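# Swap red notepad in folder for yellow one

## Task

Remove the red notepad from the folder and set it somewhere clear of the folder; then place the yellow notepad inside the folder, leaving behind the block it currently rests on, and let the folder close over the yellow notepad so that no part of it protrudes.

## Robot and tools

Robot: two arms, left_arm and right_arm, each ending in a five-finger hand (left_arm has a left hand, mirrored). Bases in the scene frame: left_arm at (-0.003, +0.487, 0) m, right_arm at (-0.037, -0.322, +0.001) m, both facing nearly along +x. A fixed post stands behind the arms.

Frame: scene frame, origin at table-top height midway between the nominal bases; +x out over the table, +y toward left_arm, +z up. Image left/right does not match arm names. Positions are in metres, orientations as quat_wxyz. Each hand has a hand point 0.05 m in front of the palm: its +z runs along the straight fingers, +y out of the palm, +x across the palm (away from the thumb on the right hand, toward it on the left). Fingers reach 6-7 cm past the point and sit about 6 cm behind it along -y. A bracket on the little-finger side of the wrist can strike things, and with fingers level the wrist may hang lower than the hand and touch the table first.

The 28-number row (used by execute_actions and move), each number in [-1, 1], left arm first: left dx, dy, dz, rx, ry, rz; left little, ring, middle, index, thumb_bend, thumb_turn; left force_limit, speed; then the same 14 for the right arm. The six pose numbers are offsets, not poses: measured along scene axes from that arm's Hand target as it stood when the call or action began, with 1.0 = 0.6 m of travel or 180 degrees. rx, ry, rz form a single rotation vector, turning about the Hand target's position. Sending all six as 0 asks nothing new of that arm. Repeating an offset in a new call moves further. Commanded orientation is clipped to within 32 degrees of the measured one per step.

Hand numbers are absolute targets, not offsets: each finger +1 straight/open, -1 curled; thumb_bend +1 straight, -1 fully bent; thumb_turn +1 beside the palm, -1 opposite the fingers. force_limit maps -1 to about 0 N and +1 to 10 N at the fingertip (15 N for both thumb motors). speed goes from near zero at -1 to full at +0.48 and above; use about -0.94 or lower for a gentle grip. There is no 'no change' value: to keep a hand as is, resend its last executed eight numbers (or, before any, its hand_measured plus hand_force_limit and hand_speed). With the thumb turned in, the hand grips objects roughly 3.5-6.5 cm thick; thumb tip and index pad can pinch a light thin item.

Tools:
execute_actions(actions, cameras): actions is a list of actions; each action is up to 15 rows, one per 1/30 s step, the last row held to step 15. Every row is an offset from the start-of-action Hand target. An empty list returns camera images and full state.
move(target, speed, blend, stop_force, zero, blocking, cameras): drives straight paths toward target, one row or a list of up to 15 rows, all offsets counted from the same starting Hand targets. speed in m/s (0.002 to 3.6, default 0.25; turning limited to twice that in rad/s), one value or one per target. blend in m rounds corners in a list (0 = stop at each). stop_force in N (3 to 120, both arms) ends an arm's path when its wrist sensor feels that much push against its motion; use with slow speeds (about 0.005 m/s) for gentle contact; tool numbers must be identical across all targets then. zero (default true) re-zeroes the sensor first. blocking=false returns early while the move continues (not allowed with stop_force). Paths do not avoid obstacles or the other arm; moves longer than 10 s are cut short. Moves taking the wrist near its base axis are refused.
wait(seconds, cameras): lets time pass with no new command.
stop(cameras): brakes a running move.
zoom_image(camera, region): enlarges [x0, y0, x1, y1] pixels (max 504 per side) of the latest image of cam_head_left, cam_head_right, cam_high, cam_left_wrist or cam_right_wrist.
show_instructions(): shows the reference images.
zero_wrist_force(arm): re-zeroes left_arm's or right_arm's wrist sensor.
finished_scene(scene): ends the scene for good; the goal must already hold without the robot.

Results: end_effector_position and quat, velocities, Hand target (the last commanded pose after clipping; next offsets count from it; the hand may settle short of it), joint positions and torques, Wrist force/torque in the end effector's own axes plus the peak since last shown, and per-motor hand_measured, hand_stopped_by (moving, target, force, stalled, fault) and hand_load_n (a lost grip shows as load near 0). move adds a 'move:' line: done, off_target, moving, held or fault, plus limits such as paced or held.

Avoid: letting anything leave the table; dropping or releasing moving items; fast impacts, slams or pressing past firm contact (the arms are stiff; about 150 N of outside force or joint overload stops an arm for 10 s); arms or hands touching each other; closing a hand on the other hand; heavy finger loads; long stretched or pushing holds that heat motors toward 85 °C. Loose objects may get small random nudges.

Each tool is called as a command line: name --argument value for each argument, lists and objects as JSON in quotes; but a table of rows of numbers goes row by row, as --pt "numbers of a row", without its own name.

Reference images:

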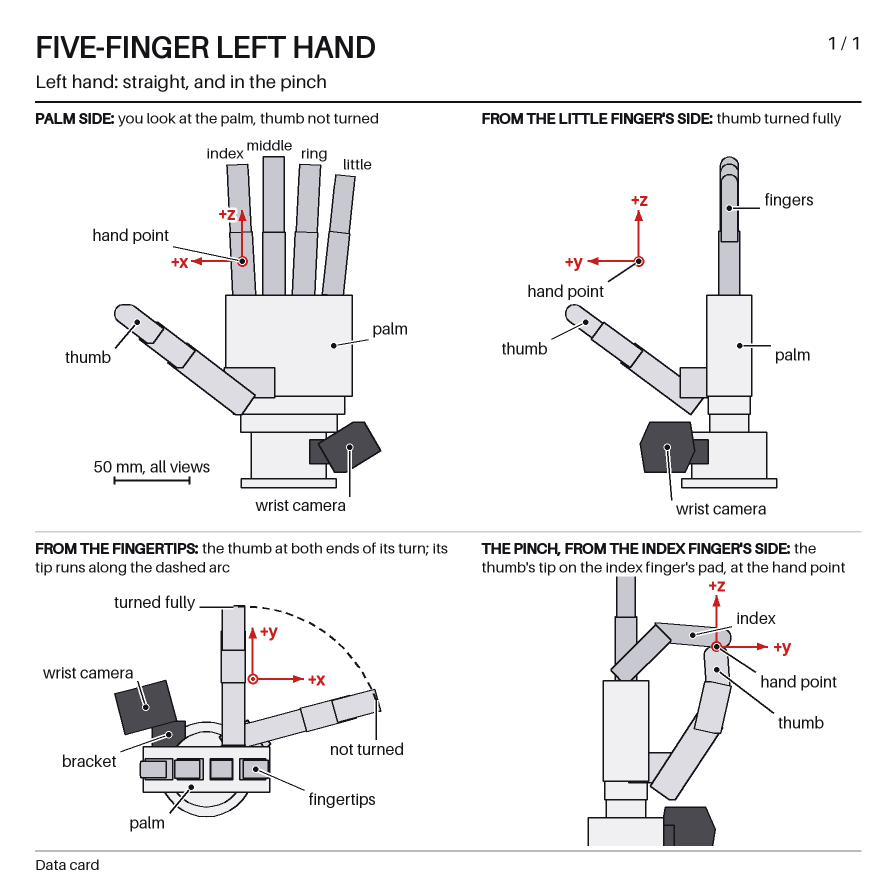

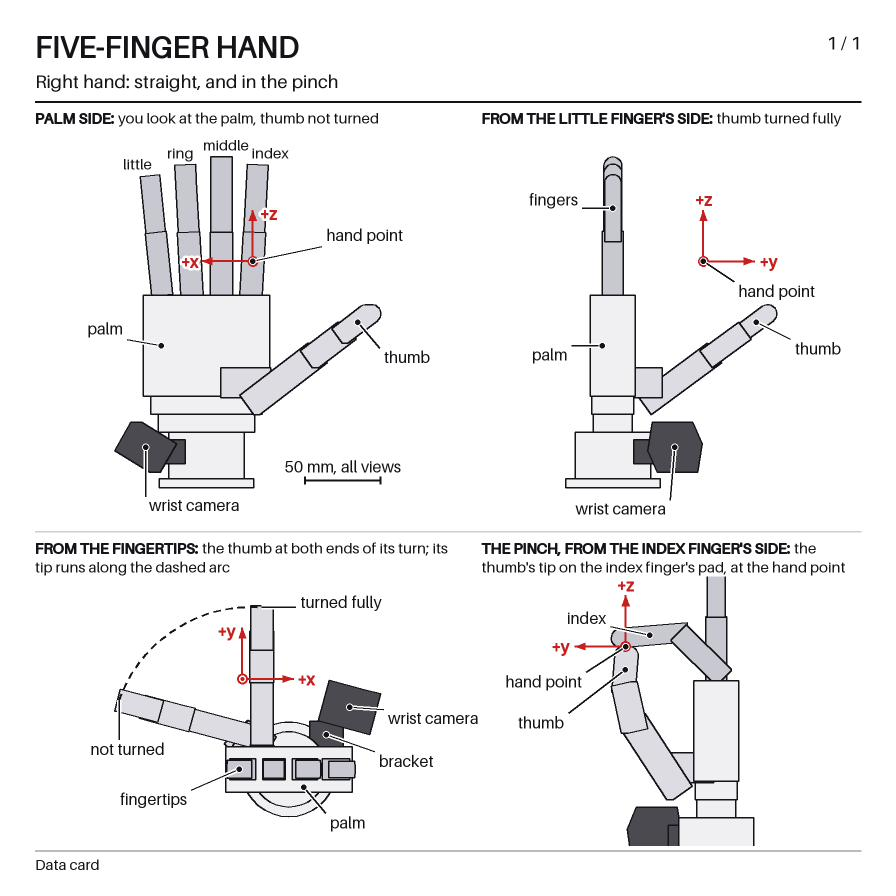

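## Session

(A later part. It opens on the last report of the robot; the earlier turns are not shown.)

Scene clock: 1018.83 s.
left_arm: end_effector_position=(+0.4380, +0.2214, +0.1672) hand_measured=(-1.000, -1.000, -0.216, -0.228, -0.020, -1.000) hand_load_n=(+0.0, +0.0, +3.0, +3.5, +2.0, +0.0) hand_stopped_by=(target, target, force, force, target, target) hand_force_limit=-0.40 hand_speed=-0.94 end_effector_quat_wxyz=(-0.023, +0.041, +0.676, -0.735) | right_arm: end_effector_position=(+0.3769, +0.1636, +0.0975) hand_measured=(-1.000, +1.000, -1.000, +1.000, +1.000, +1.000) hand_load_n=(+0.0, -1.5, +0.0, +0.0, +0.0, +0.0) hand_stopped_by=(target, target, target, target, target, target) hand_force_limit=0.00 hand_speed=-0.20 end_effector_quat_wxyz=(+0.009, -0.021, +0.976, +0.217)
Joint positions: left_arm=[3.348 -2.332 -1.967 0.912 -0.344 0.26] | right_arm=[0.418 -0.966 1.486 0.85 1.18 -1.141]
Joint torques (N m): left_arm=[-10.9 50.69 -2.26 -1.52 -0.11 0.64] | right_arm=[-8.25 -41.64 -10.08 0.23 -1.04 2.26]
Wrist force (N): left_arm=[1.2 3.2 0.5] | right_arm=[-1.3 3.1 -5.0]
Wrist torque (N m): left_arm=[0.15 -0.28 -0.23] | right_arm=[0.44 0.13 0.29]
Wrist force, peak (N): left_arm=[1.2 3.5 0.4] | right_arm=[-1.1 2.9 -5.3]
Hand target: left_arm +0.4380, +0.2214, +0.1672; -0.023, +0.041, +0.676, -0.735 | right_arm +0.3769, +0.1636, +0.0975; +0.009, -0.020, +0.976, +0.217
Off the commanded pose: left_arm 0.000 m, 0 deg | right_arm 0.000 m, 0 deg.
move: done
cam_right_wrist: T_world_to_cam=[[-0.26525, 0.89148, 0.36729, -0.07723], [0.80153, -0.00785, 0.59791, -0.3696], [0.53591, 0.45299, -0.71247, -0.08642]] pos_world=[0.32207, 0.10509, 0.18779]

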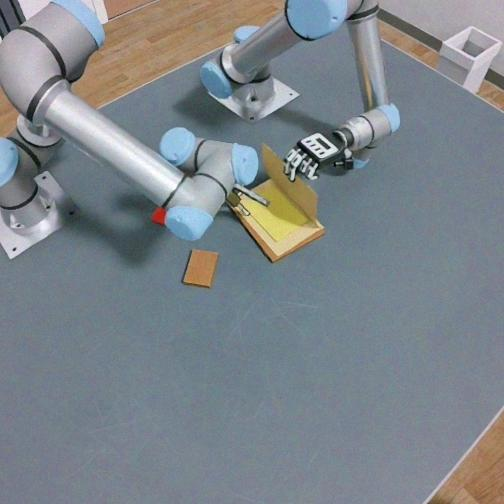

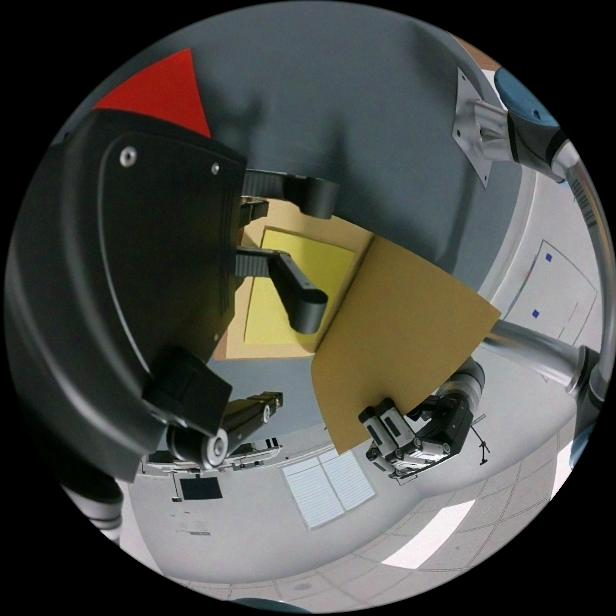

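move --pt "0 0 0 0 0 0 -1 -1 -0.38 -0.35 -0.02 -1 -0.4 -0.94 0 -0.01 0.08 0 0 0 -1 1 -1 1 1 1 0 -0.2" --pt "0 0 0 0 0 0 -1 -1 -0.38 -0.35 -0.02 -1 -0.4 -0.94 0.1 -0.5 0.2 0 0 0 -1 1 -1 1 1 1 0 -0.2" --speed '[0.05,0.25]' --cameras '["all"]'

zoom_image --camera "cam_high" --region '[220, 170, 340, 280]'

zoom_image --camera "cam_head_left" --region '[100, 340, 200, 440]'

Scene clock: 1022.70 s.
left_arm: end_effector_position=(+0.4380, +0.2214, +0.1672) hand_measured=(-1.000, -1.000, -0.216, -0.228, -0.020, -1.000) hand_load_n=(+0.0, +0.0, +3.5, +3.5, +2.0, +0.0) hand_stopped_by=(target, target, force, force, target, target) hand_force_limit=-0.40 hand_speed=-0.94 end_effector_quat_wxyz=(-0.023, +0.041, +0.676, -0.735) | right_arm: end_effector_position=(+0.4369, -0.1364, +0.2175) hand_measured=(-1.000, +1.000, -1.000, +1.000, +1.000, +1.000) hand_load_n=(+0.0, +0.0, +0.0, +0.0, +0.0, +0.0) hand_stopped_by=(target, target, target, target, target, target) hand_force_limit=0.00 hand_speed=-0.20 end_effector_quat_wxyz=(+0.009, -0.020, +0.976, +0.217)
Joint positions: left_arm=[3.348 -2.332 -1.967 0.912 -0.344 0.26] | right_arm=[-0.264 -1.183 1.574 1.287 1.146 -1.886]
Joint torques (N m): left_arm=[-10.15 51.34 -2.02 -1.51 -0.11 0.36] | right_arm=[-12.87 -40.91 -8.98 3.58 -2.95 -1.5]
Wrist force (N): left_arm=[1.2 3.1 0.6] | right_arm=[0.2 1.2 1.8]
Wrist torque (N m): left_arm=[0.13 -0.27 -0.23] | right_arm=[-0.07 -0.17 0.06]
Wrist force, peak (N): left_arm=[1.3 3.5 0.6] | right_arm=[-1.0 3.0 -5.4]
Hand target: left_arm +0.4380, +0.2214, +0.1672; -0.023, +0.041, +0.676, -0.735 | right_arm +0.4369, -0.1364, +0.2175; +0.009, -0.020, +0.976, +0.217
Off the commanded pose: left_arm 0.000 m, 0 deg | right_arm 0.000 m, 0 deg.
move: done
cam_left_wrist: T_world_to_cam=[[-0.29604, 0.15589, 0.94237, -0.06972], [-0.75766, 0.56245, -0.33106, 0.25975], [-0.58164, -0.812, -0.04839, 0.55953]] pos_world=[0.50161, 0.31911, 0.17877]
cam_right_wrist: T_world_to_cam=[[-0.26506, 0.89157, 0.36722, 0.16193], [0.80144, -0.00805, 0.59802, -0.49184], [0.53613, 0.45281, -0.71241, 0.10264]] pos_world=[0.38207, -0.19481, 0.30779]

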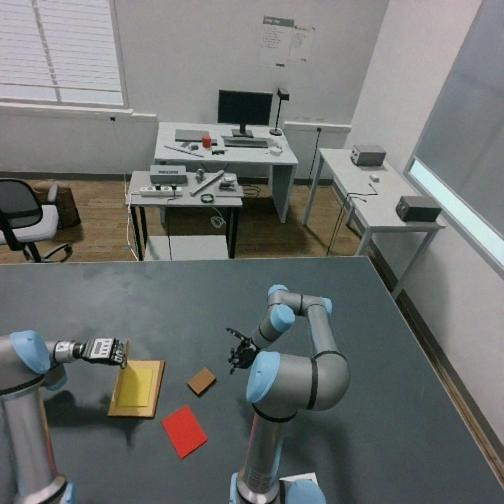

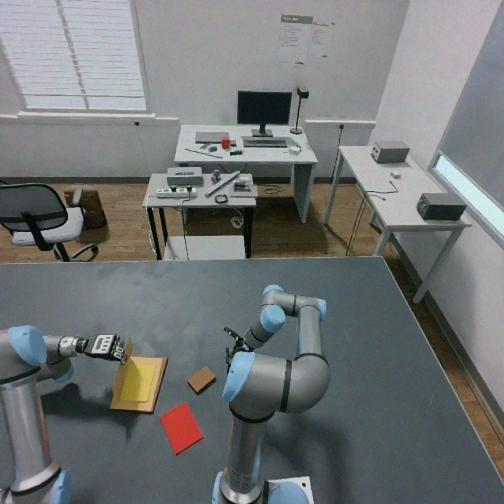

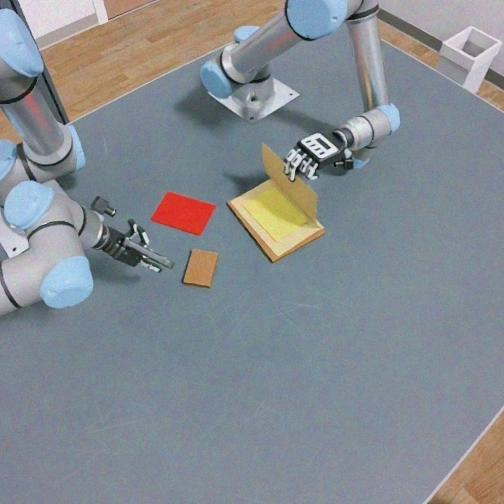

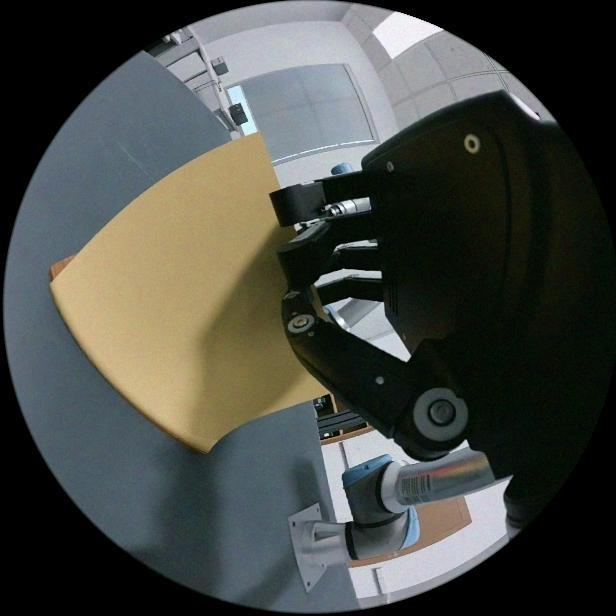

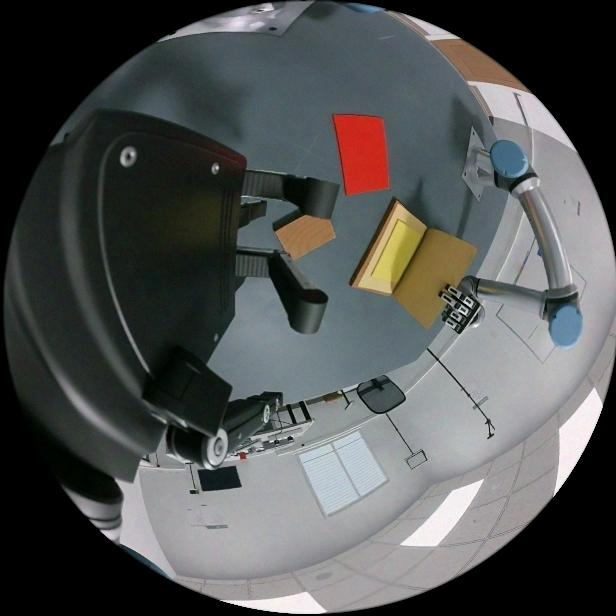

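Scaled by 4.200 from the camera's image (finer frame: 720x720).

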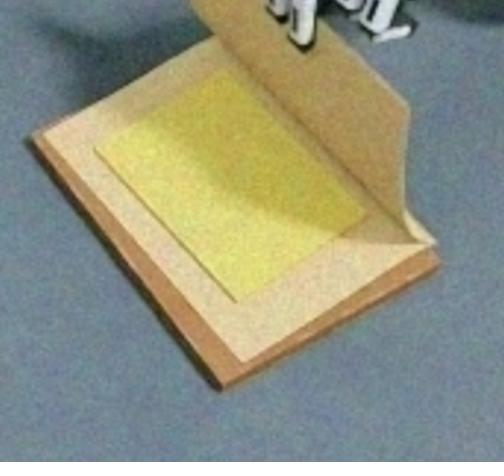

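Scaled by 5.040 from the camera's image (finer frame: 720x720).

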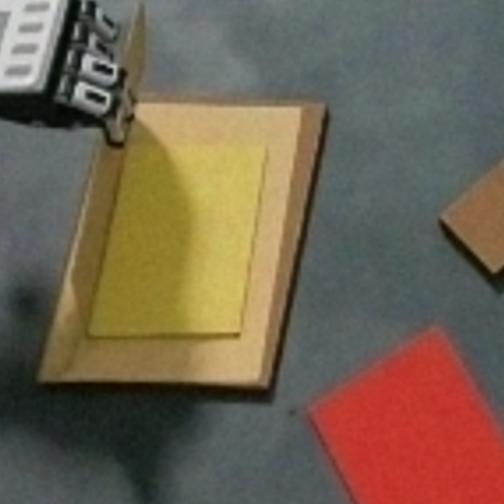

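move --pt "-0.0067 -0.0687 -0.0243 0.0829 -0.0081 0 -1 -1 -0.38 -0.35 -0.02 -1 -0.4 -0.94 0 0 0 0 0 0 -1 1 -1 1 1 1 0 -0.2" --pt "-0.0121 -0.1236 -0.0668 0.1659 -0.0163 0 -1 -1 -0.38 -0.35 -0.02 -1 -0.4 -0.94 0 0 0 0 0 0 -1 1 -1 1 1 1 0 -0.2" --speed 0.04 --blend 0.01 --cameras '["all"]'

zoom_image --camera "cam_high" --region '[220, 150, 350, 280]'

zoom_image --camera "cam_head_left" --region '[100, 330, 200, 430]'

Scene clock: 1035.83 s.
left_arm: end_effector_position=(+0.4307, +0.1471, +0.1272) hand_measured=(-1.000, -1.000, -0.216, -0.228, -0.020, -1.000) hand_load_n=(+0.0, +0.0, +3.5, +3.5, +2.0, +0.0) hand_stopped_by=(target, target, force, force, target, target) hand_force_limit=-0.40 hand_speed=-0.94 end_effector_quat_wxyz=(-0.015, +0.052, +0.843, -0.535) | right_arm: end_effector_position=(+0.4369, -0.1364, +0.2175) hand_measured=(-1.000, +1.000, -1.000, +1.000, +1.000, +1.000) hand_load_n=(+0.0, +0.0, +0.0, +0.0, +0.0, +0.0) hand_stopped_by=(target, target, target, target, target, target) hand_force_limit=0.00 hand_speed=-0.20 end_effector_quat_wxyz=(+0.009, -0.020, +0.976, +0.217)
Joint positions: left_arm=[3.084 -2.228 -1.52 2.03 -0.447 -1.375] | right_arm=[-0.265 -1.183 1.574 1.287 1.146 -1.887]
Joint torques (N m): left_arm=[12.91 43.65 3.42 -4.55 3.07 1.62] | right_arm=[-13.12 -39.77 -8.28 4.47 -2.93 -2.16]
Wrist force (N): left_arm=[1.0 3.2 0.6] | right_arm=[0.4 1.3 1.9]
Wrist torque (N m): left_arm=[0.14 -0.15 -0.37] | right_arm=[-0.06 -0.19 0.09]
Wrist force, peak (N): left_arm=[1.1 3.8 0.4] | right_arm=[0.2 1.5 2.1]
Hand target: left_arm +0.4307, +0.1472, +0.1271; -0.016, +0.052, +0.843, -0.535 | right_arm +0.4369, -0.1364, +0.2175; +0.009, -0.020, +0.976, +0.217
Off the commanded pose: left_arm 0.000 m, 0 deg | right_arm 0.000 m, 0 deg.
move: done
cam_left_wrist: T_world_to_cam=[[-0.34423, -0.3299, 0.87902, 0.07767], [-0.74766, 0.66262, -0.0441, 0.22718], [-0.56791, -0.67239, -0.47474, 0.52092]] pos_world=[0.49242, 0.22535, 0.18905]
cam_right_wrist: T_world_to_cam=[[-0.26506, 0.89157, 0.36722, 0.16202], [0.80144, -0.00805, 0.59802, -0.49184], [0.53613, 0.45281, -0.71241, 0.10268]] pos_world=[0.38207, -0.19491, 0.30779]

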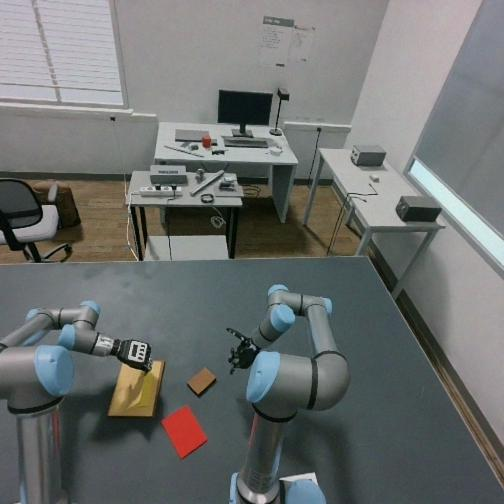

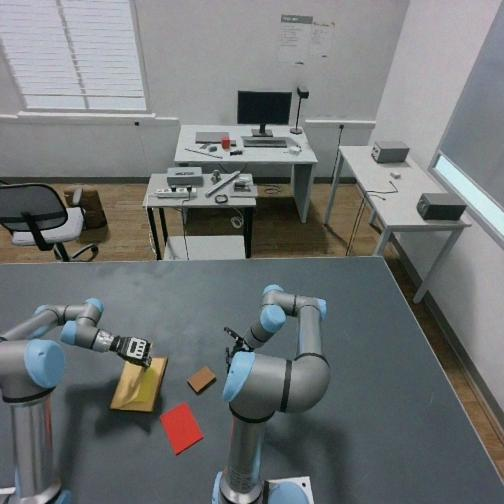

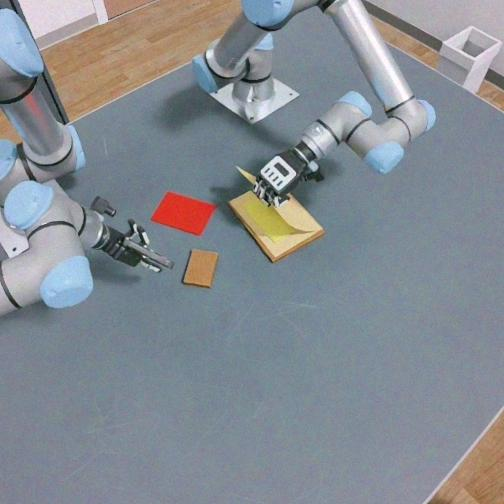

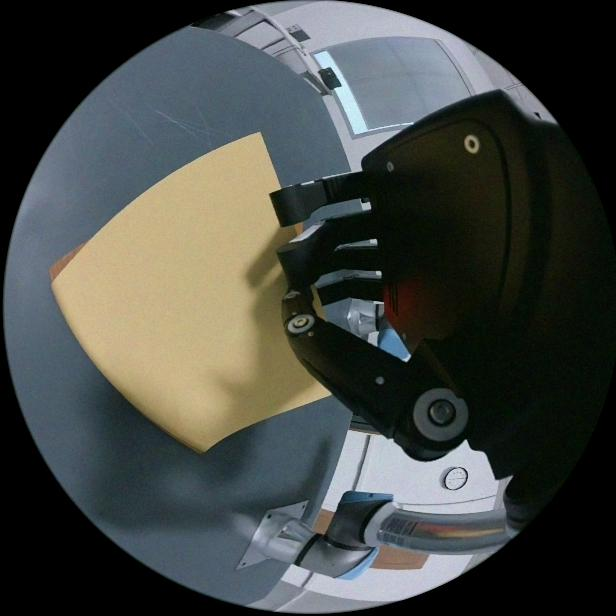

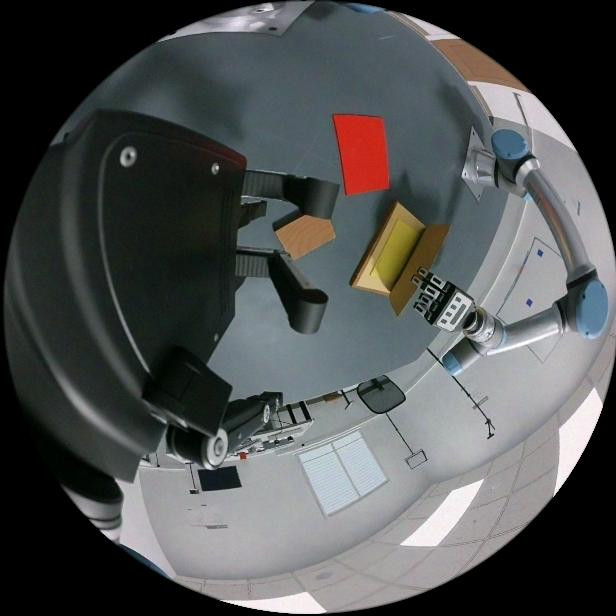

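Scaled by 3.877 from the camera's image (finer frame: 720x720).

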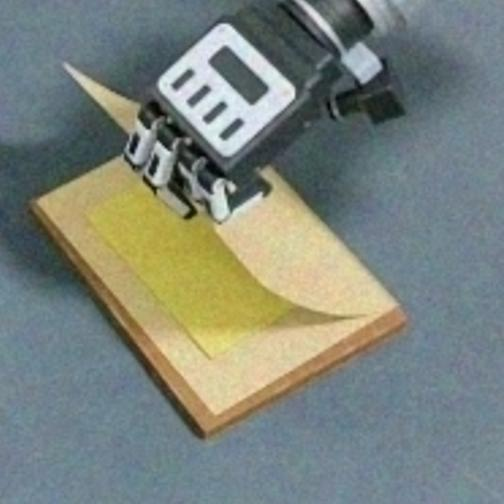

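Scaled by 5.040 from the camera's image (finer frame: 720x720).

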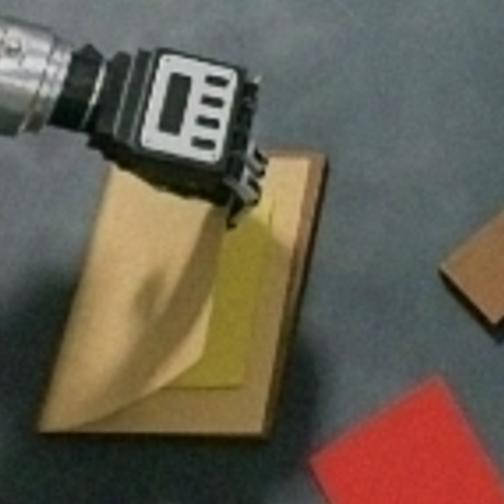

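move --pt "-0.0042 -0.0423 -0.0552 0.0774 -0.0076 0 -1 -1 -0.38 -0.35 -0.02 -1 -0.4 -0.94 0 0 0 0 0 0 -1 1 -1 1 1 1 0 -0.2" --pt "-0.0064 -0.0648 -0.1 0.1382 -0.0136 0 -1 -1 -0.38 -0.35 -0.02 -1 -0.4 -0.94 0 0 0 0 0 0 -1 1 -1 1 1 1 0 -0.2" --speed 0.04 --blend 0.01 --cameras '["all"]'

zoom_image --camera "cam_high" --region '[220, 150, 350, 280]'

zoom_image --camera "cam_head_left" --region '[100, 330, 200, 430]'

Scene clock: 1042.93 s.
left_arm: end_effector_position=(+0.4268, +0.1082, +0.0671) hand_measured=(-1.000, -1.000, -0.216, -0.228, -0.020, -1.000) hand_load_n=(+0.0, +0.0, +3.0, +3.5, +2.0, +0.5) hand_stopped_by=(target, target, force, force, target, target) hand_force_limit=-0.40 hand_speed=-0.94 end_effector_quat_wxyz=(-0.008, +0.059, +0.939, -0.339) end_effector_velocity=(+0.001, +0.000, +0.001) end_effector_angular_velocity=(-0.007, +0.000, -0.001) | right_arm: end_effector_position=(+0.4369, -0.1364, +0.2175) hand_measured=(-1.000, +1.000, -1.000, +1.000, +1.000, +1.000) hand_load_n=(+0.0, +0.0, +0.0, +0.0, +0.0, +0.0) hand_stopped_by=(target, target, target, target, target, target) hand_force_limit=0.00 hand_speed=-0.20 end_effector_quat_wxyz=(+0.009, -0.020, +0.976, +0.217)
Joint positions: left_arm=[2.832 -2.263 -1.343 2.186 -0.892 -1.771] | right_arm=[-0.265 -1.183 1.574 1.287 1.146 -1.887]
Joint velocities: left_arm=[0.003 0 0 -0.001 0.008 0.004] | right_arm=[within noise]
Joint torques (N m): left_arm=[13.72 49.98 5.19 -4.29 2.48 1.54] | right_arm=[-12.17 -40.66 -8.82 4.48 -2.8 -2.15]
Wrist force (N): left_arm=[1.5 2.2 0.8] | right_arm=[0.2 1.4 1.8]
Wrist torque (N m): left_arm=[0.03 -0.15 -0.12] | right_arm=[-0.04 -0.17 0.09]
Wrist force, peak (N): left_arm=[1.0 3.4 0.5] | right_arm=[0.3 1.4 2.1]
Hand target: left_arm +0.4269, +0.1083, +0.0671; -0.008, +0.059, +0.939, -0.339 | right_arm +0.4369, -0.1364, +0.2175; +0.009, -0.020, +0.976, +0.217
Off the commanded pose: left_arm 0.000 m, 0 deg | right_arm 0.000 m, 0 deg.
move: done
cam_left_wrist: T_world_to_cam=[[-0.3769, -0.66603, 0.6437, 0.1824], [-0.75131, 0.62628, 0.2081, 0.23604], [-0.54174, -0.40518, -0.73644, 0.44146]] pos_world=[0.48524, 0.15253, 0.15857]
cam_right_wrist: T_world_to_cam=[[-0.26506, 0.89157, 0.36722, 0.16202], [0.80144, -0.00805, 0.59802, -0.49184], [0.53613, 0.45281, -0.71241, 0.10268]] pos_world=[0.38207, -0.19491, 0.30779]

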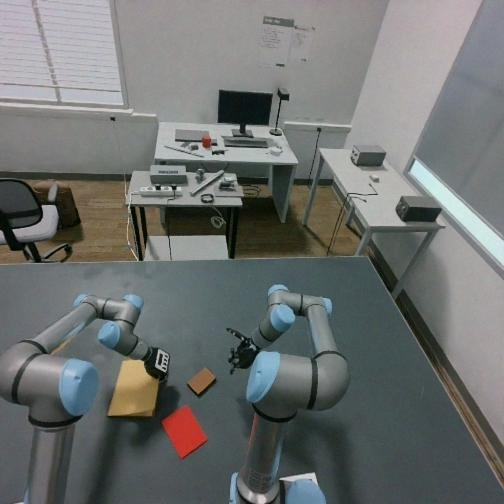

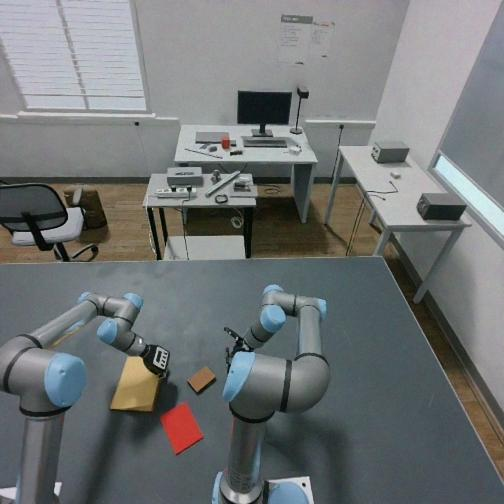

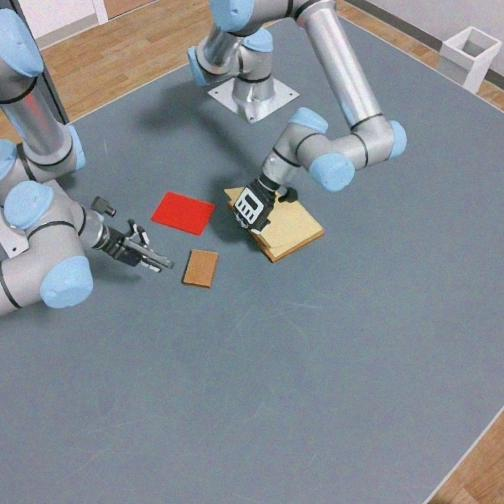

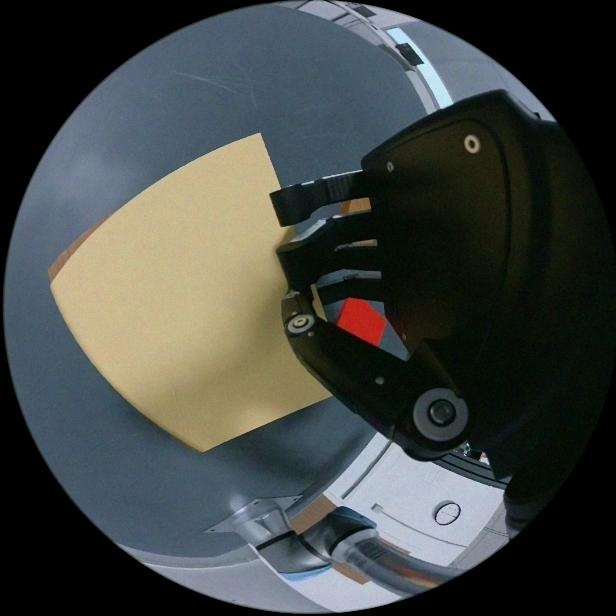

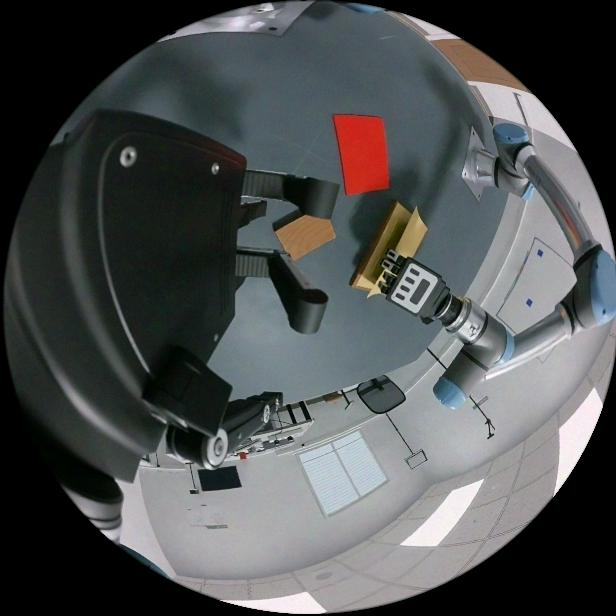

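Scaled by 3.877 from the camera's image (finer frame: 720x720).

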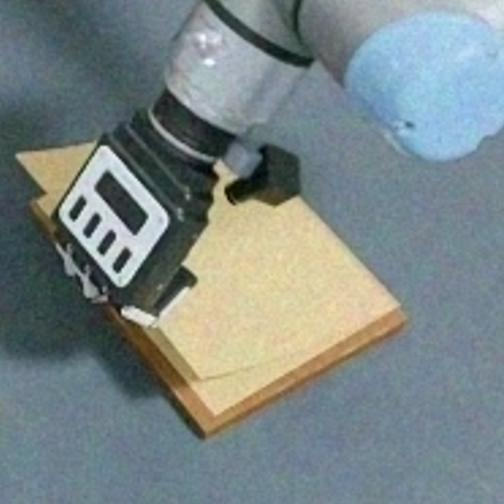

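Scaled by 5.040 from the camera's image (finer frame: 720x720).

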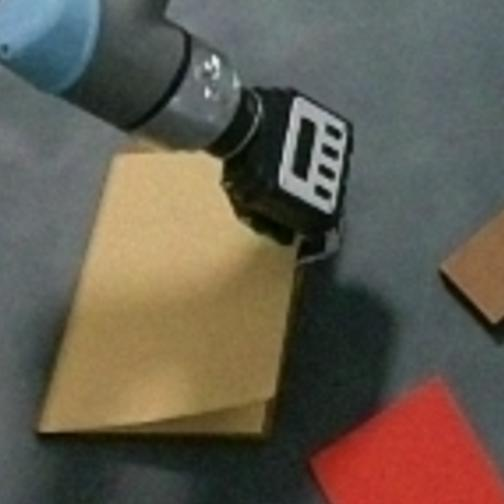

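move --pt "0 -0.0117 -0.0417 0.036 -0.0035 0 -1 -1 -0.38 -0.35 -0.02 -1 -0.4 -0.94 0 0 0 0 0 0 -1 1 -1 1 1 1 0 -0.2" --speed 0.02 --stop_force 8 --cameras '["all"]'

Scene clock: 1050.53 s.
left_arm: end_effector_position=(+0.4269, +0.1013, +0.0421) hand_measured=(-1.000, -1.000, -0.216, -0.228, -0.020, -1.000) hand_load_n=(+0.0, +0.0, +3.0, +3.5, +2.0, +0.0) hand_stopped_by=(target, target, force, force, target, target) hand_force_limit=-0.40 hand_speed=-0.94 end_effector_quat_wxyz=(-0.007, +0.060, +0.956, -0.285) | right_arm: end_effector_position=(+0.4369, -0.1364, +0.2175) hand_measured=(-1.000, +1.000, -1.000, +1.000, +1.000, +1.000) hand_load_n=(+0.0, +0.5, +0.0, +0.0, +0.0, +0.0) hand_stopped_by=(target, target, target, target, target, target) hand_force_limit=0.00 hand_speed=-0.20 end_effector_quat_wxyz=(+0.009, -0.020, +0.976, +0.217)
Joint positions: left_arm=[2.77 -2.311 -1.293 2.193 -1.012 -1.825] | right_arm=[-0.265 -1.183 1.574 1.287 1.146 -1.887]
Joint torques (N m): left_arm=[12.52 59.56 4.49 -2.03 2.23 1.44] | right_arm=[-12.02 -41.01 -8.7 4.43 -2.85 -1.89]
Wrist force (N): left_arm=[1.0 2.0 1.2] | right_arm=[0.2 1.5 1.9]
Wrist torque (N m): left_arm=[0.01 -0.05 -0.16] | right_arm=[-0.03 -0.17 0.10]
Wrist force, peak (N): left_arm=[1.5 2.4 0.8] | right_arm=[0.1 1.5 2.1]
Hand target: left_arm +0.4269, +0.1013, +0.0421; -0.007, +0.060, +0.957, -0.285 | right_arm +0.4369, -0.1364, +0.2175; +0.009, -0.020, +0.976, +0.217
Off the commanded pose: left_arm 0.000 m, 0 deg | right_arm 0.000 m, 0 deg.
move: done
cam_left_wrist: T_world_to_cam=[[-0.3835, -0.7341, 0.56038, 0.20714], [-0.75401, 0.59925, 0.26901, 0.24691], [-0.53329, -0.31937, -0.78333, 0.40994]] pos_world=[0.48422, 0.13502, 0.13862]
cam_right_wrist: T_world_to_cam=[[-0.26506, 0.89157, 0.36722, 0.16202], [0.80144, -0.00805, 0.59802, -0.49184], [0.53613, 0.45281, -0.71241, 0.10268]] pos_world=[0.38207, -0.19491, 0.30779]

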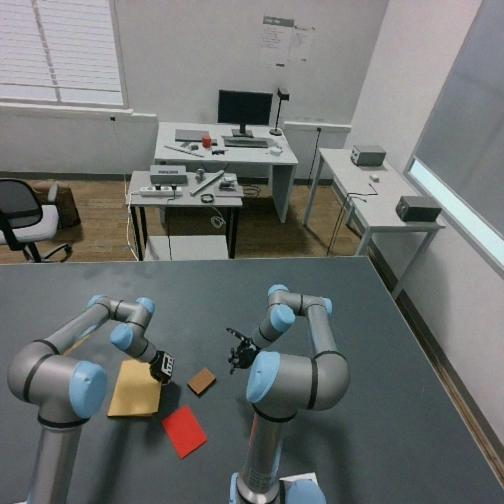

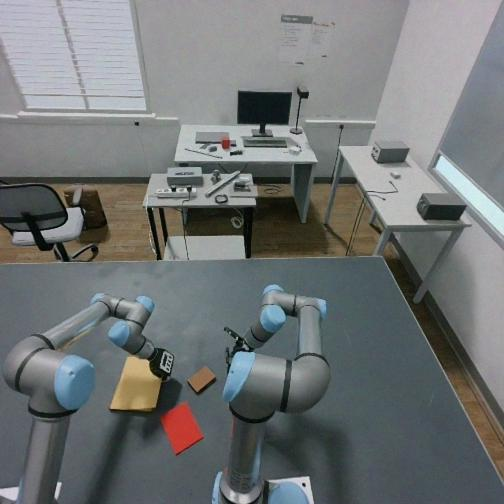

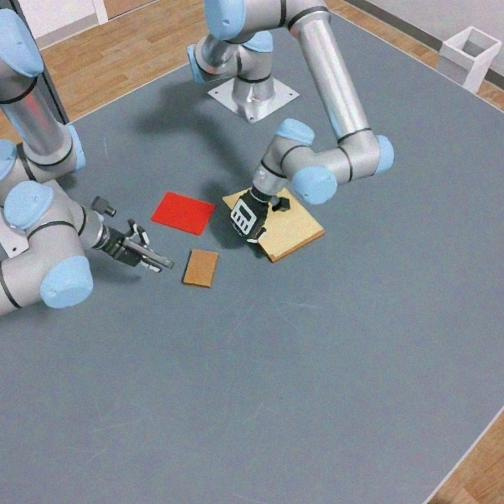

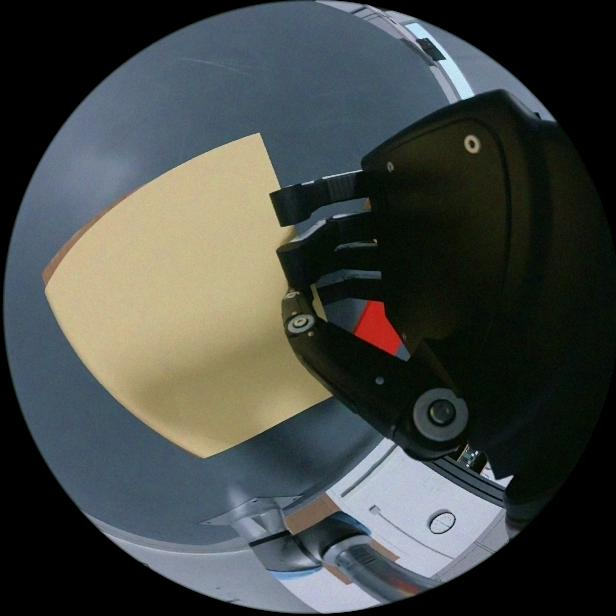

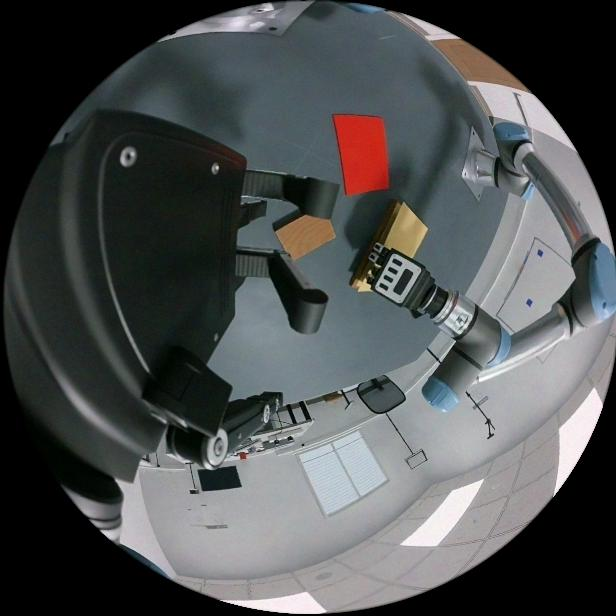

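zoom_image --camera "cam_high" --region '[210, 160, 350, 280]'

zoom_image --camera "cam_head_left" --region '[90, 330, 210, 450]'

zoom_image --camera "cam_right_wrist" --region '[320, 170, 470, 320]'

Scaled by 3.600 from the camera's image (finer frame: 720x720).

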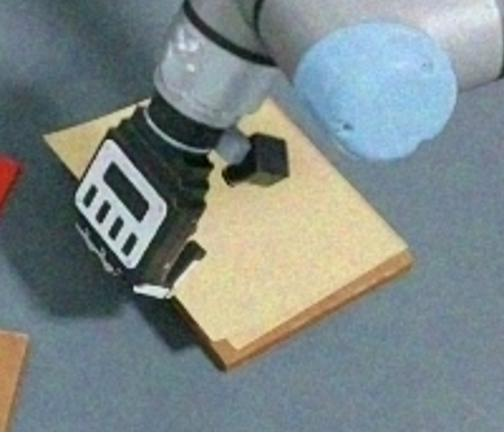

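Scaled by 4.200 from the camera's image (finer frame: 720x720).

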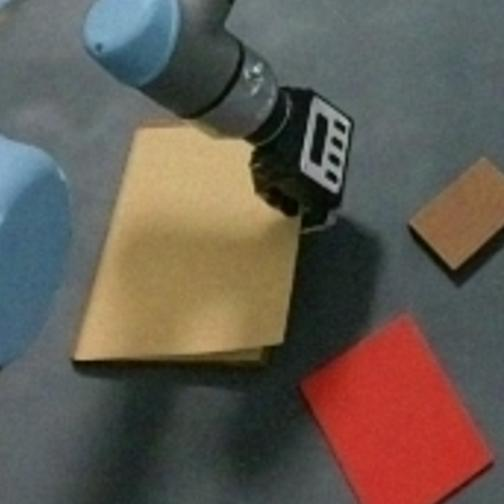

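Scaled by 3.360 from the camera's image (finer frame: 880x880).

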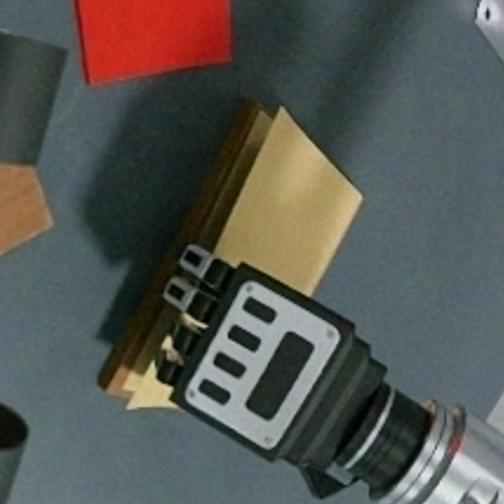

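move --pt "0 -0.002 -0.0117 0.011 -0.001 0 -1 -1 -0.38 -0.35 -0.02 -1 -0.4 -0.94 0 0 0 0 0 0 -1 1 -1 1 1 1 0 -0.2" --speed 0.01 --stop_force 4 --cameras '["cam_left_wrist","cam_right_wrist","cam_high"]'

zoom_image --camera "cam_right_wrist" --region '[320, 170, 470, 320]'

zoom_image --camera "cam_left_wrist" --region '[200, 150, 450, 400]'

Scene clock: 1055.00 s.
left_arm: end_effector_position=(+0.4268, +0.1001, +0.0350) hand_measured=(-1.000, -1.000, -0.216, -0.228, -0.020, -1.000) hand_load_n=(+0.0, +0.0, +3.0, +3.5, +2.0, +0.0) hand_stopped_by=(target, target, force, force, target, target) hand_force_limit=-0.40 hand_speed=-0.94 end_effector_quat_wxyz=(-0.006, +0.060, +0.961, -0.269) | right_arm: end_effector_position=(+0.4369, -0.1364, +0.2175) hand_measured=(-1.000, +1.000, -1.000, +1.000, +1.000, +1.000) hand_load_n=(+0.0, +0.0, +0.0, -0.5, +0.0, +0.0) hand_stopped_by=(target, target, target, target, target, target) hand_force_limit=0.00 hand_speed=-0.20 end_effector_quat_wxyz=(+0.009, -0.020, +0.976, +0.217)
Joint positions: left_arm=[2.753 -2.326 -1.277 2.191 -1.048 -1.839] | right_arm=[-0.265 -1.183 1.574 1.287 1.146 -1.887]
Joint torques (N m): left_arm=[10.61 55.19 5.81 -3.54 2.36 1.41] | right_arm=[-11.31 -39.15 -8.2 4.37 -2.75 -1.96]
Wrist force (N): left_arm=[1.4 2.1 1.2] | right_arm=[0.3 1.4 1.9]
Wrist torque (N m): left_arm=[0.04 -0.11 -0.13] | right_arm=[-0.06 -0.19 0.09]
Wrist force, peak (N): left_arm=[1.4 2.3 1.3] | right_arm=[0.1 1.5 2.0]
Hand target: left_arm +0.4269, +0.1001, +0.0351; -0.006, +0.060, +0.961, -0.269 | right_arm +0.4369, -0.1364, +0.2175; +0.009, -0.020, +0.976, +0.217
Off the commanded pose: left_arm 0.000 m, 0 deg | right_arm 0.000 m, 0 deg.
move: done
cam_left_wrist: T_world_to_cam=[[-0.3852, -0.75299, 0.53351, 0.21373], [-0.75485, 0.58966, 0.28724, 0.25019], [-0.53087, -0.29207, -0.79553, 0.40073]] pos_world=[0.48392, 0.13045, 0.1329]
cam_right_wrist: T_world_to_cam=[[-0.26506, 0.89157, 0.36722, 0.16202], [0.80144, -0.00805, 0.59802, -0.49184], [0.53613, 0.45281, -0.71241, 0.10268]] pos_world=[0.38207, -0.19491, 0.30779]
Images, in order (width x height): cam_high 504x504, cam_left_wrist 616x616, cam_right_wrist 616x616.

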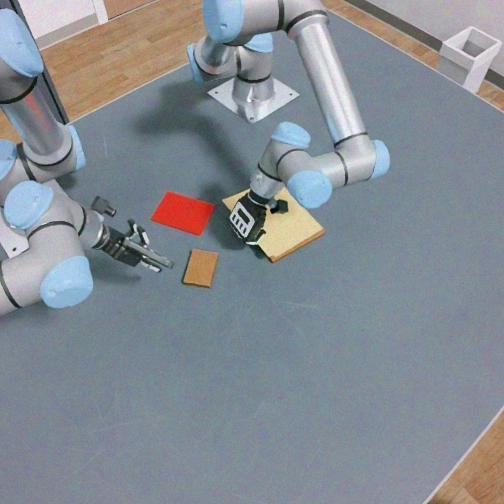

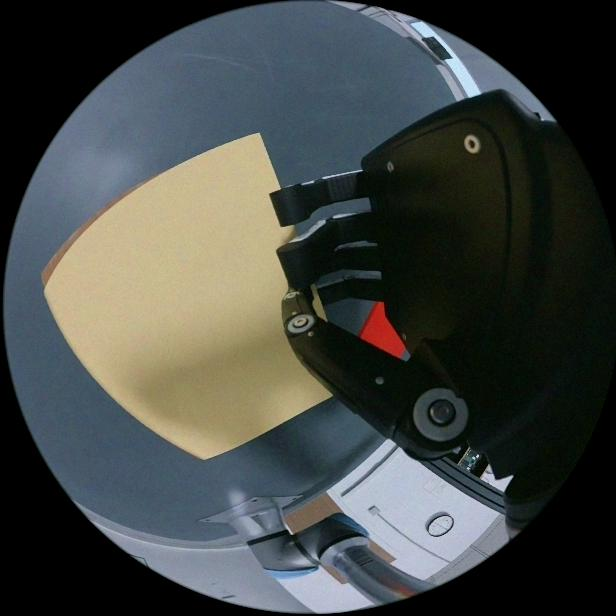

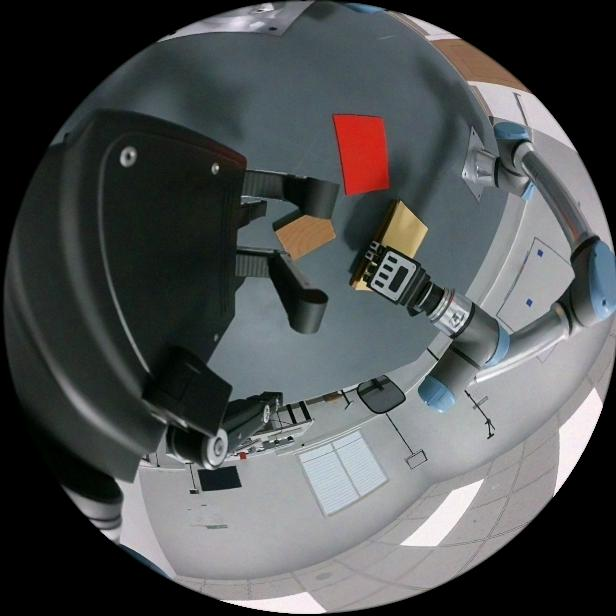

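Scaled by 3.360 from the camera's image (finer frame: 880x880).

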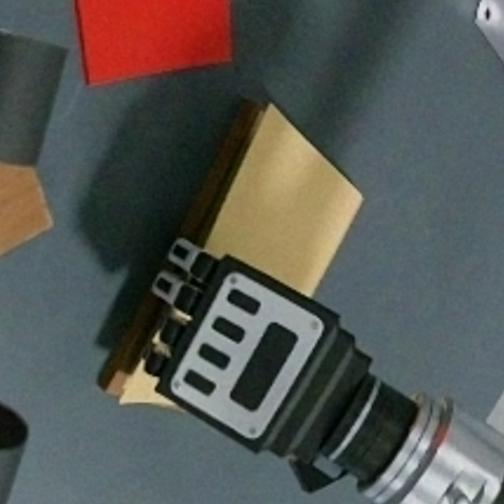

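Scaled by 2.016 from the camera's image (finer frame: 880x880).

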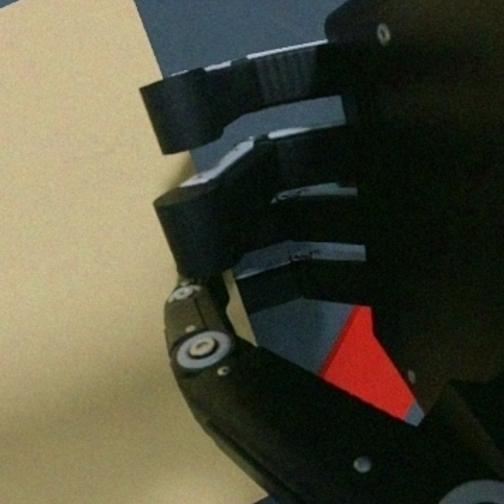

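move --pt "0 -0.001 -0.006 0.006 -0.0006 0 -1 -1 -0.38 -0.35 -0.02 -1 -0.4 -0.94 0 0 0 0 0 0 -1 1 -1 1 1 1 0 -0.2" --pt "0 -0.001 -0.006 0.006 -0.0006 0 -1 -1 -0.38 -0.35 0.3 -1 -0.4 -0.8 0 0 0 0 0 0 -1 1 -1 1 1 1 0 -0.2" --speed 0.01 --cameras '["cam_left_wrist","cam_right_wrist"]'

zoom_image --camera "cam_right_wrist" --region '[320, 170, 470, 320]'

zoom_image --camera "cam_left_wrist" --region '[200, 150, 450, 400]'

Scene clock: 1066.43 s.
left_arm: end_effector_position=(+0.4268, +0.0995, +0.0315) hand_measured=(-1.000, -1.000, -0.216, -0.228, +0.300, -1.000) hand_load_n=(+0.0, +0.0, +0.5, +0.5, +0.0, +0.0) hand_stopped_by=(target, target, force, force, target, target) hand_force_limit=-0.40 hand_speed=-0.80 end_effector_quat_wxyz=(-0.006, +0.061, +0.964, -0.260) | right_arm: end_effector_position=(+0.4369, -0.1364, +0.2175) hand_measured=(-1.000, +1.000, -1.000, +1.000, +1.000, +1.000) hand_load_n=(+0.0, +0.0, +0.5, +0.0, -0.5, +0.0) hand_stopped_by=(target, target, target, target, target, target) hand_force_limit=0.00 hand_speed=-0.20 end_effector_quat_wxyz=(+0.009, -0.020, +0.976, +0.217)
Joint positions: left_arm=[2.744 -2.335 -1.269 2.189 -1.067 -1.846] | right_arm=[-0.265 -1.183 1.574 1.287 1.146 -1.887]
Joint torques (N m): left_arm=[12.52 60.21 4.3 -1.98 1.64 1.38] | right_arm=[-11.13 -39.93 -7.75 4.33 -2.72 -1.86]
Wrist force (N): left_arm=[1.1 1.7 1.2] | right_arm=[0.3 1.2 1.9]
Wrist torque (N m): left_arm=[0.03 -0.08 -0.12] | right_arm=[-0.08 -0.18 0.09]
Wrist force, peak (N): left_arm=[1.6 2.3 1.2] | right_arm=[0.3 1.7 1.9]
Hand target: left_arm +0.4269, +0.0995, +0.0315; -0.006, +0.061, +0.964, -0.260 | right_arm +0.4369, -0.1364, +0.2175; +0.009, -0.020, +0.976, +0.217
Off the commanded pose: left_arm 0.000 m, 0 deg | right_arm 0.000 m, 0 deg.
move: done
cam_left_wrist: T_world_to_cam=[[-0.38614, -0.76293, 0.51849, 0.21705], [-0.75543, 0.58411, 0.2969, 0.25204], [-0.52937, -0.27704, -0.80188, 0.39577]] pos_world=[0.48372, 0.12802, 0.12999]
cam_right_wrist: T_world_to_cam=[[-0.26506, 0.89157, 0.36722, 0.16202], [0.80144, -0.00805, 0.59802, -0.49184], [0.53613, 0.45281, -0.71241, 0.10268]] pos_world=[0.38207, -0.19491, 0.30779]

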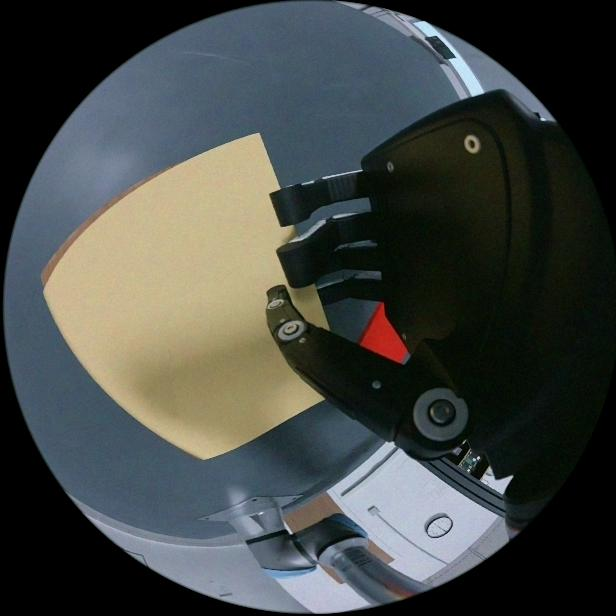

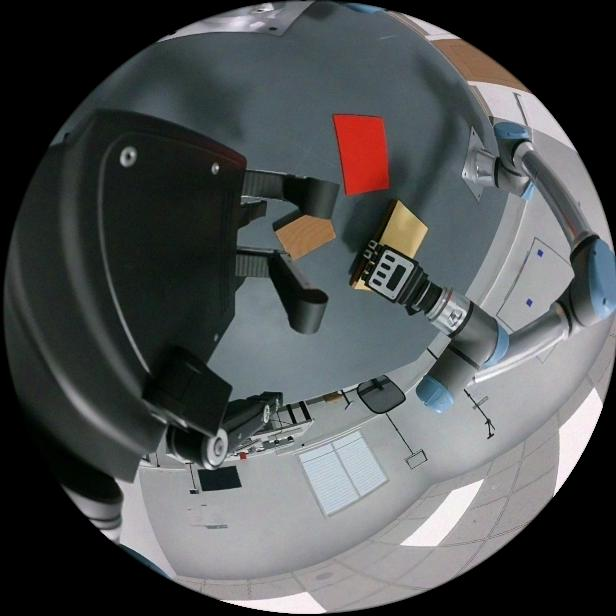

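Scaled by 3.360 from the camera's image (finer frame: 880x880).

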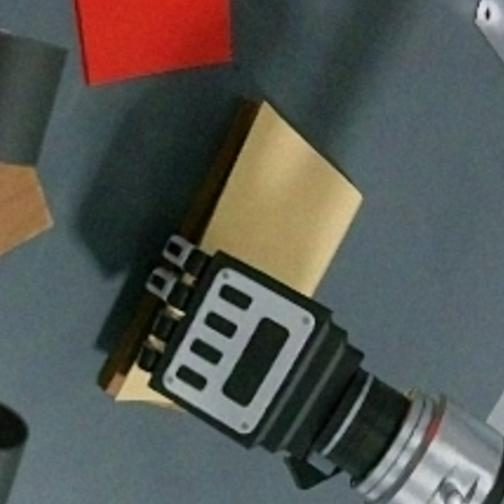

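Scaled by 2.016 from the camera's image (finer frame: 880x880).

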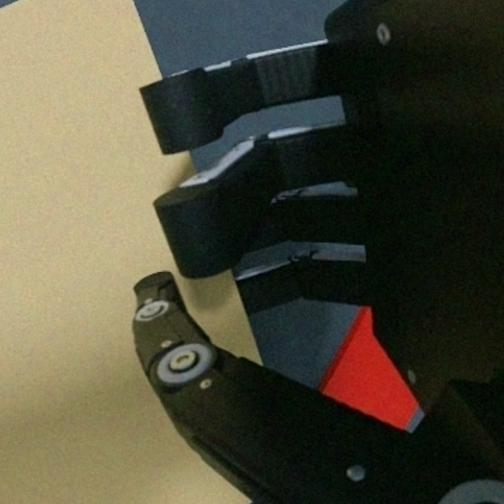

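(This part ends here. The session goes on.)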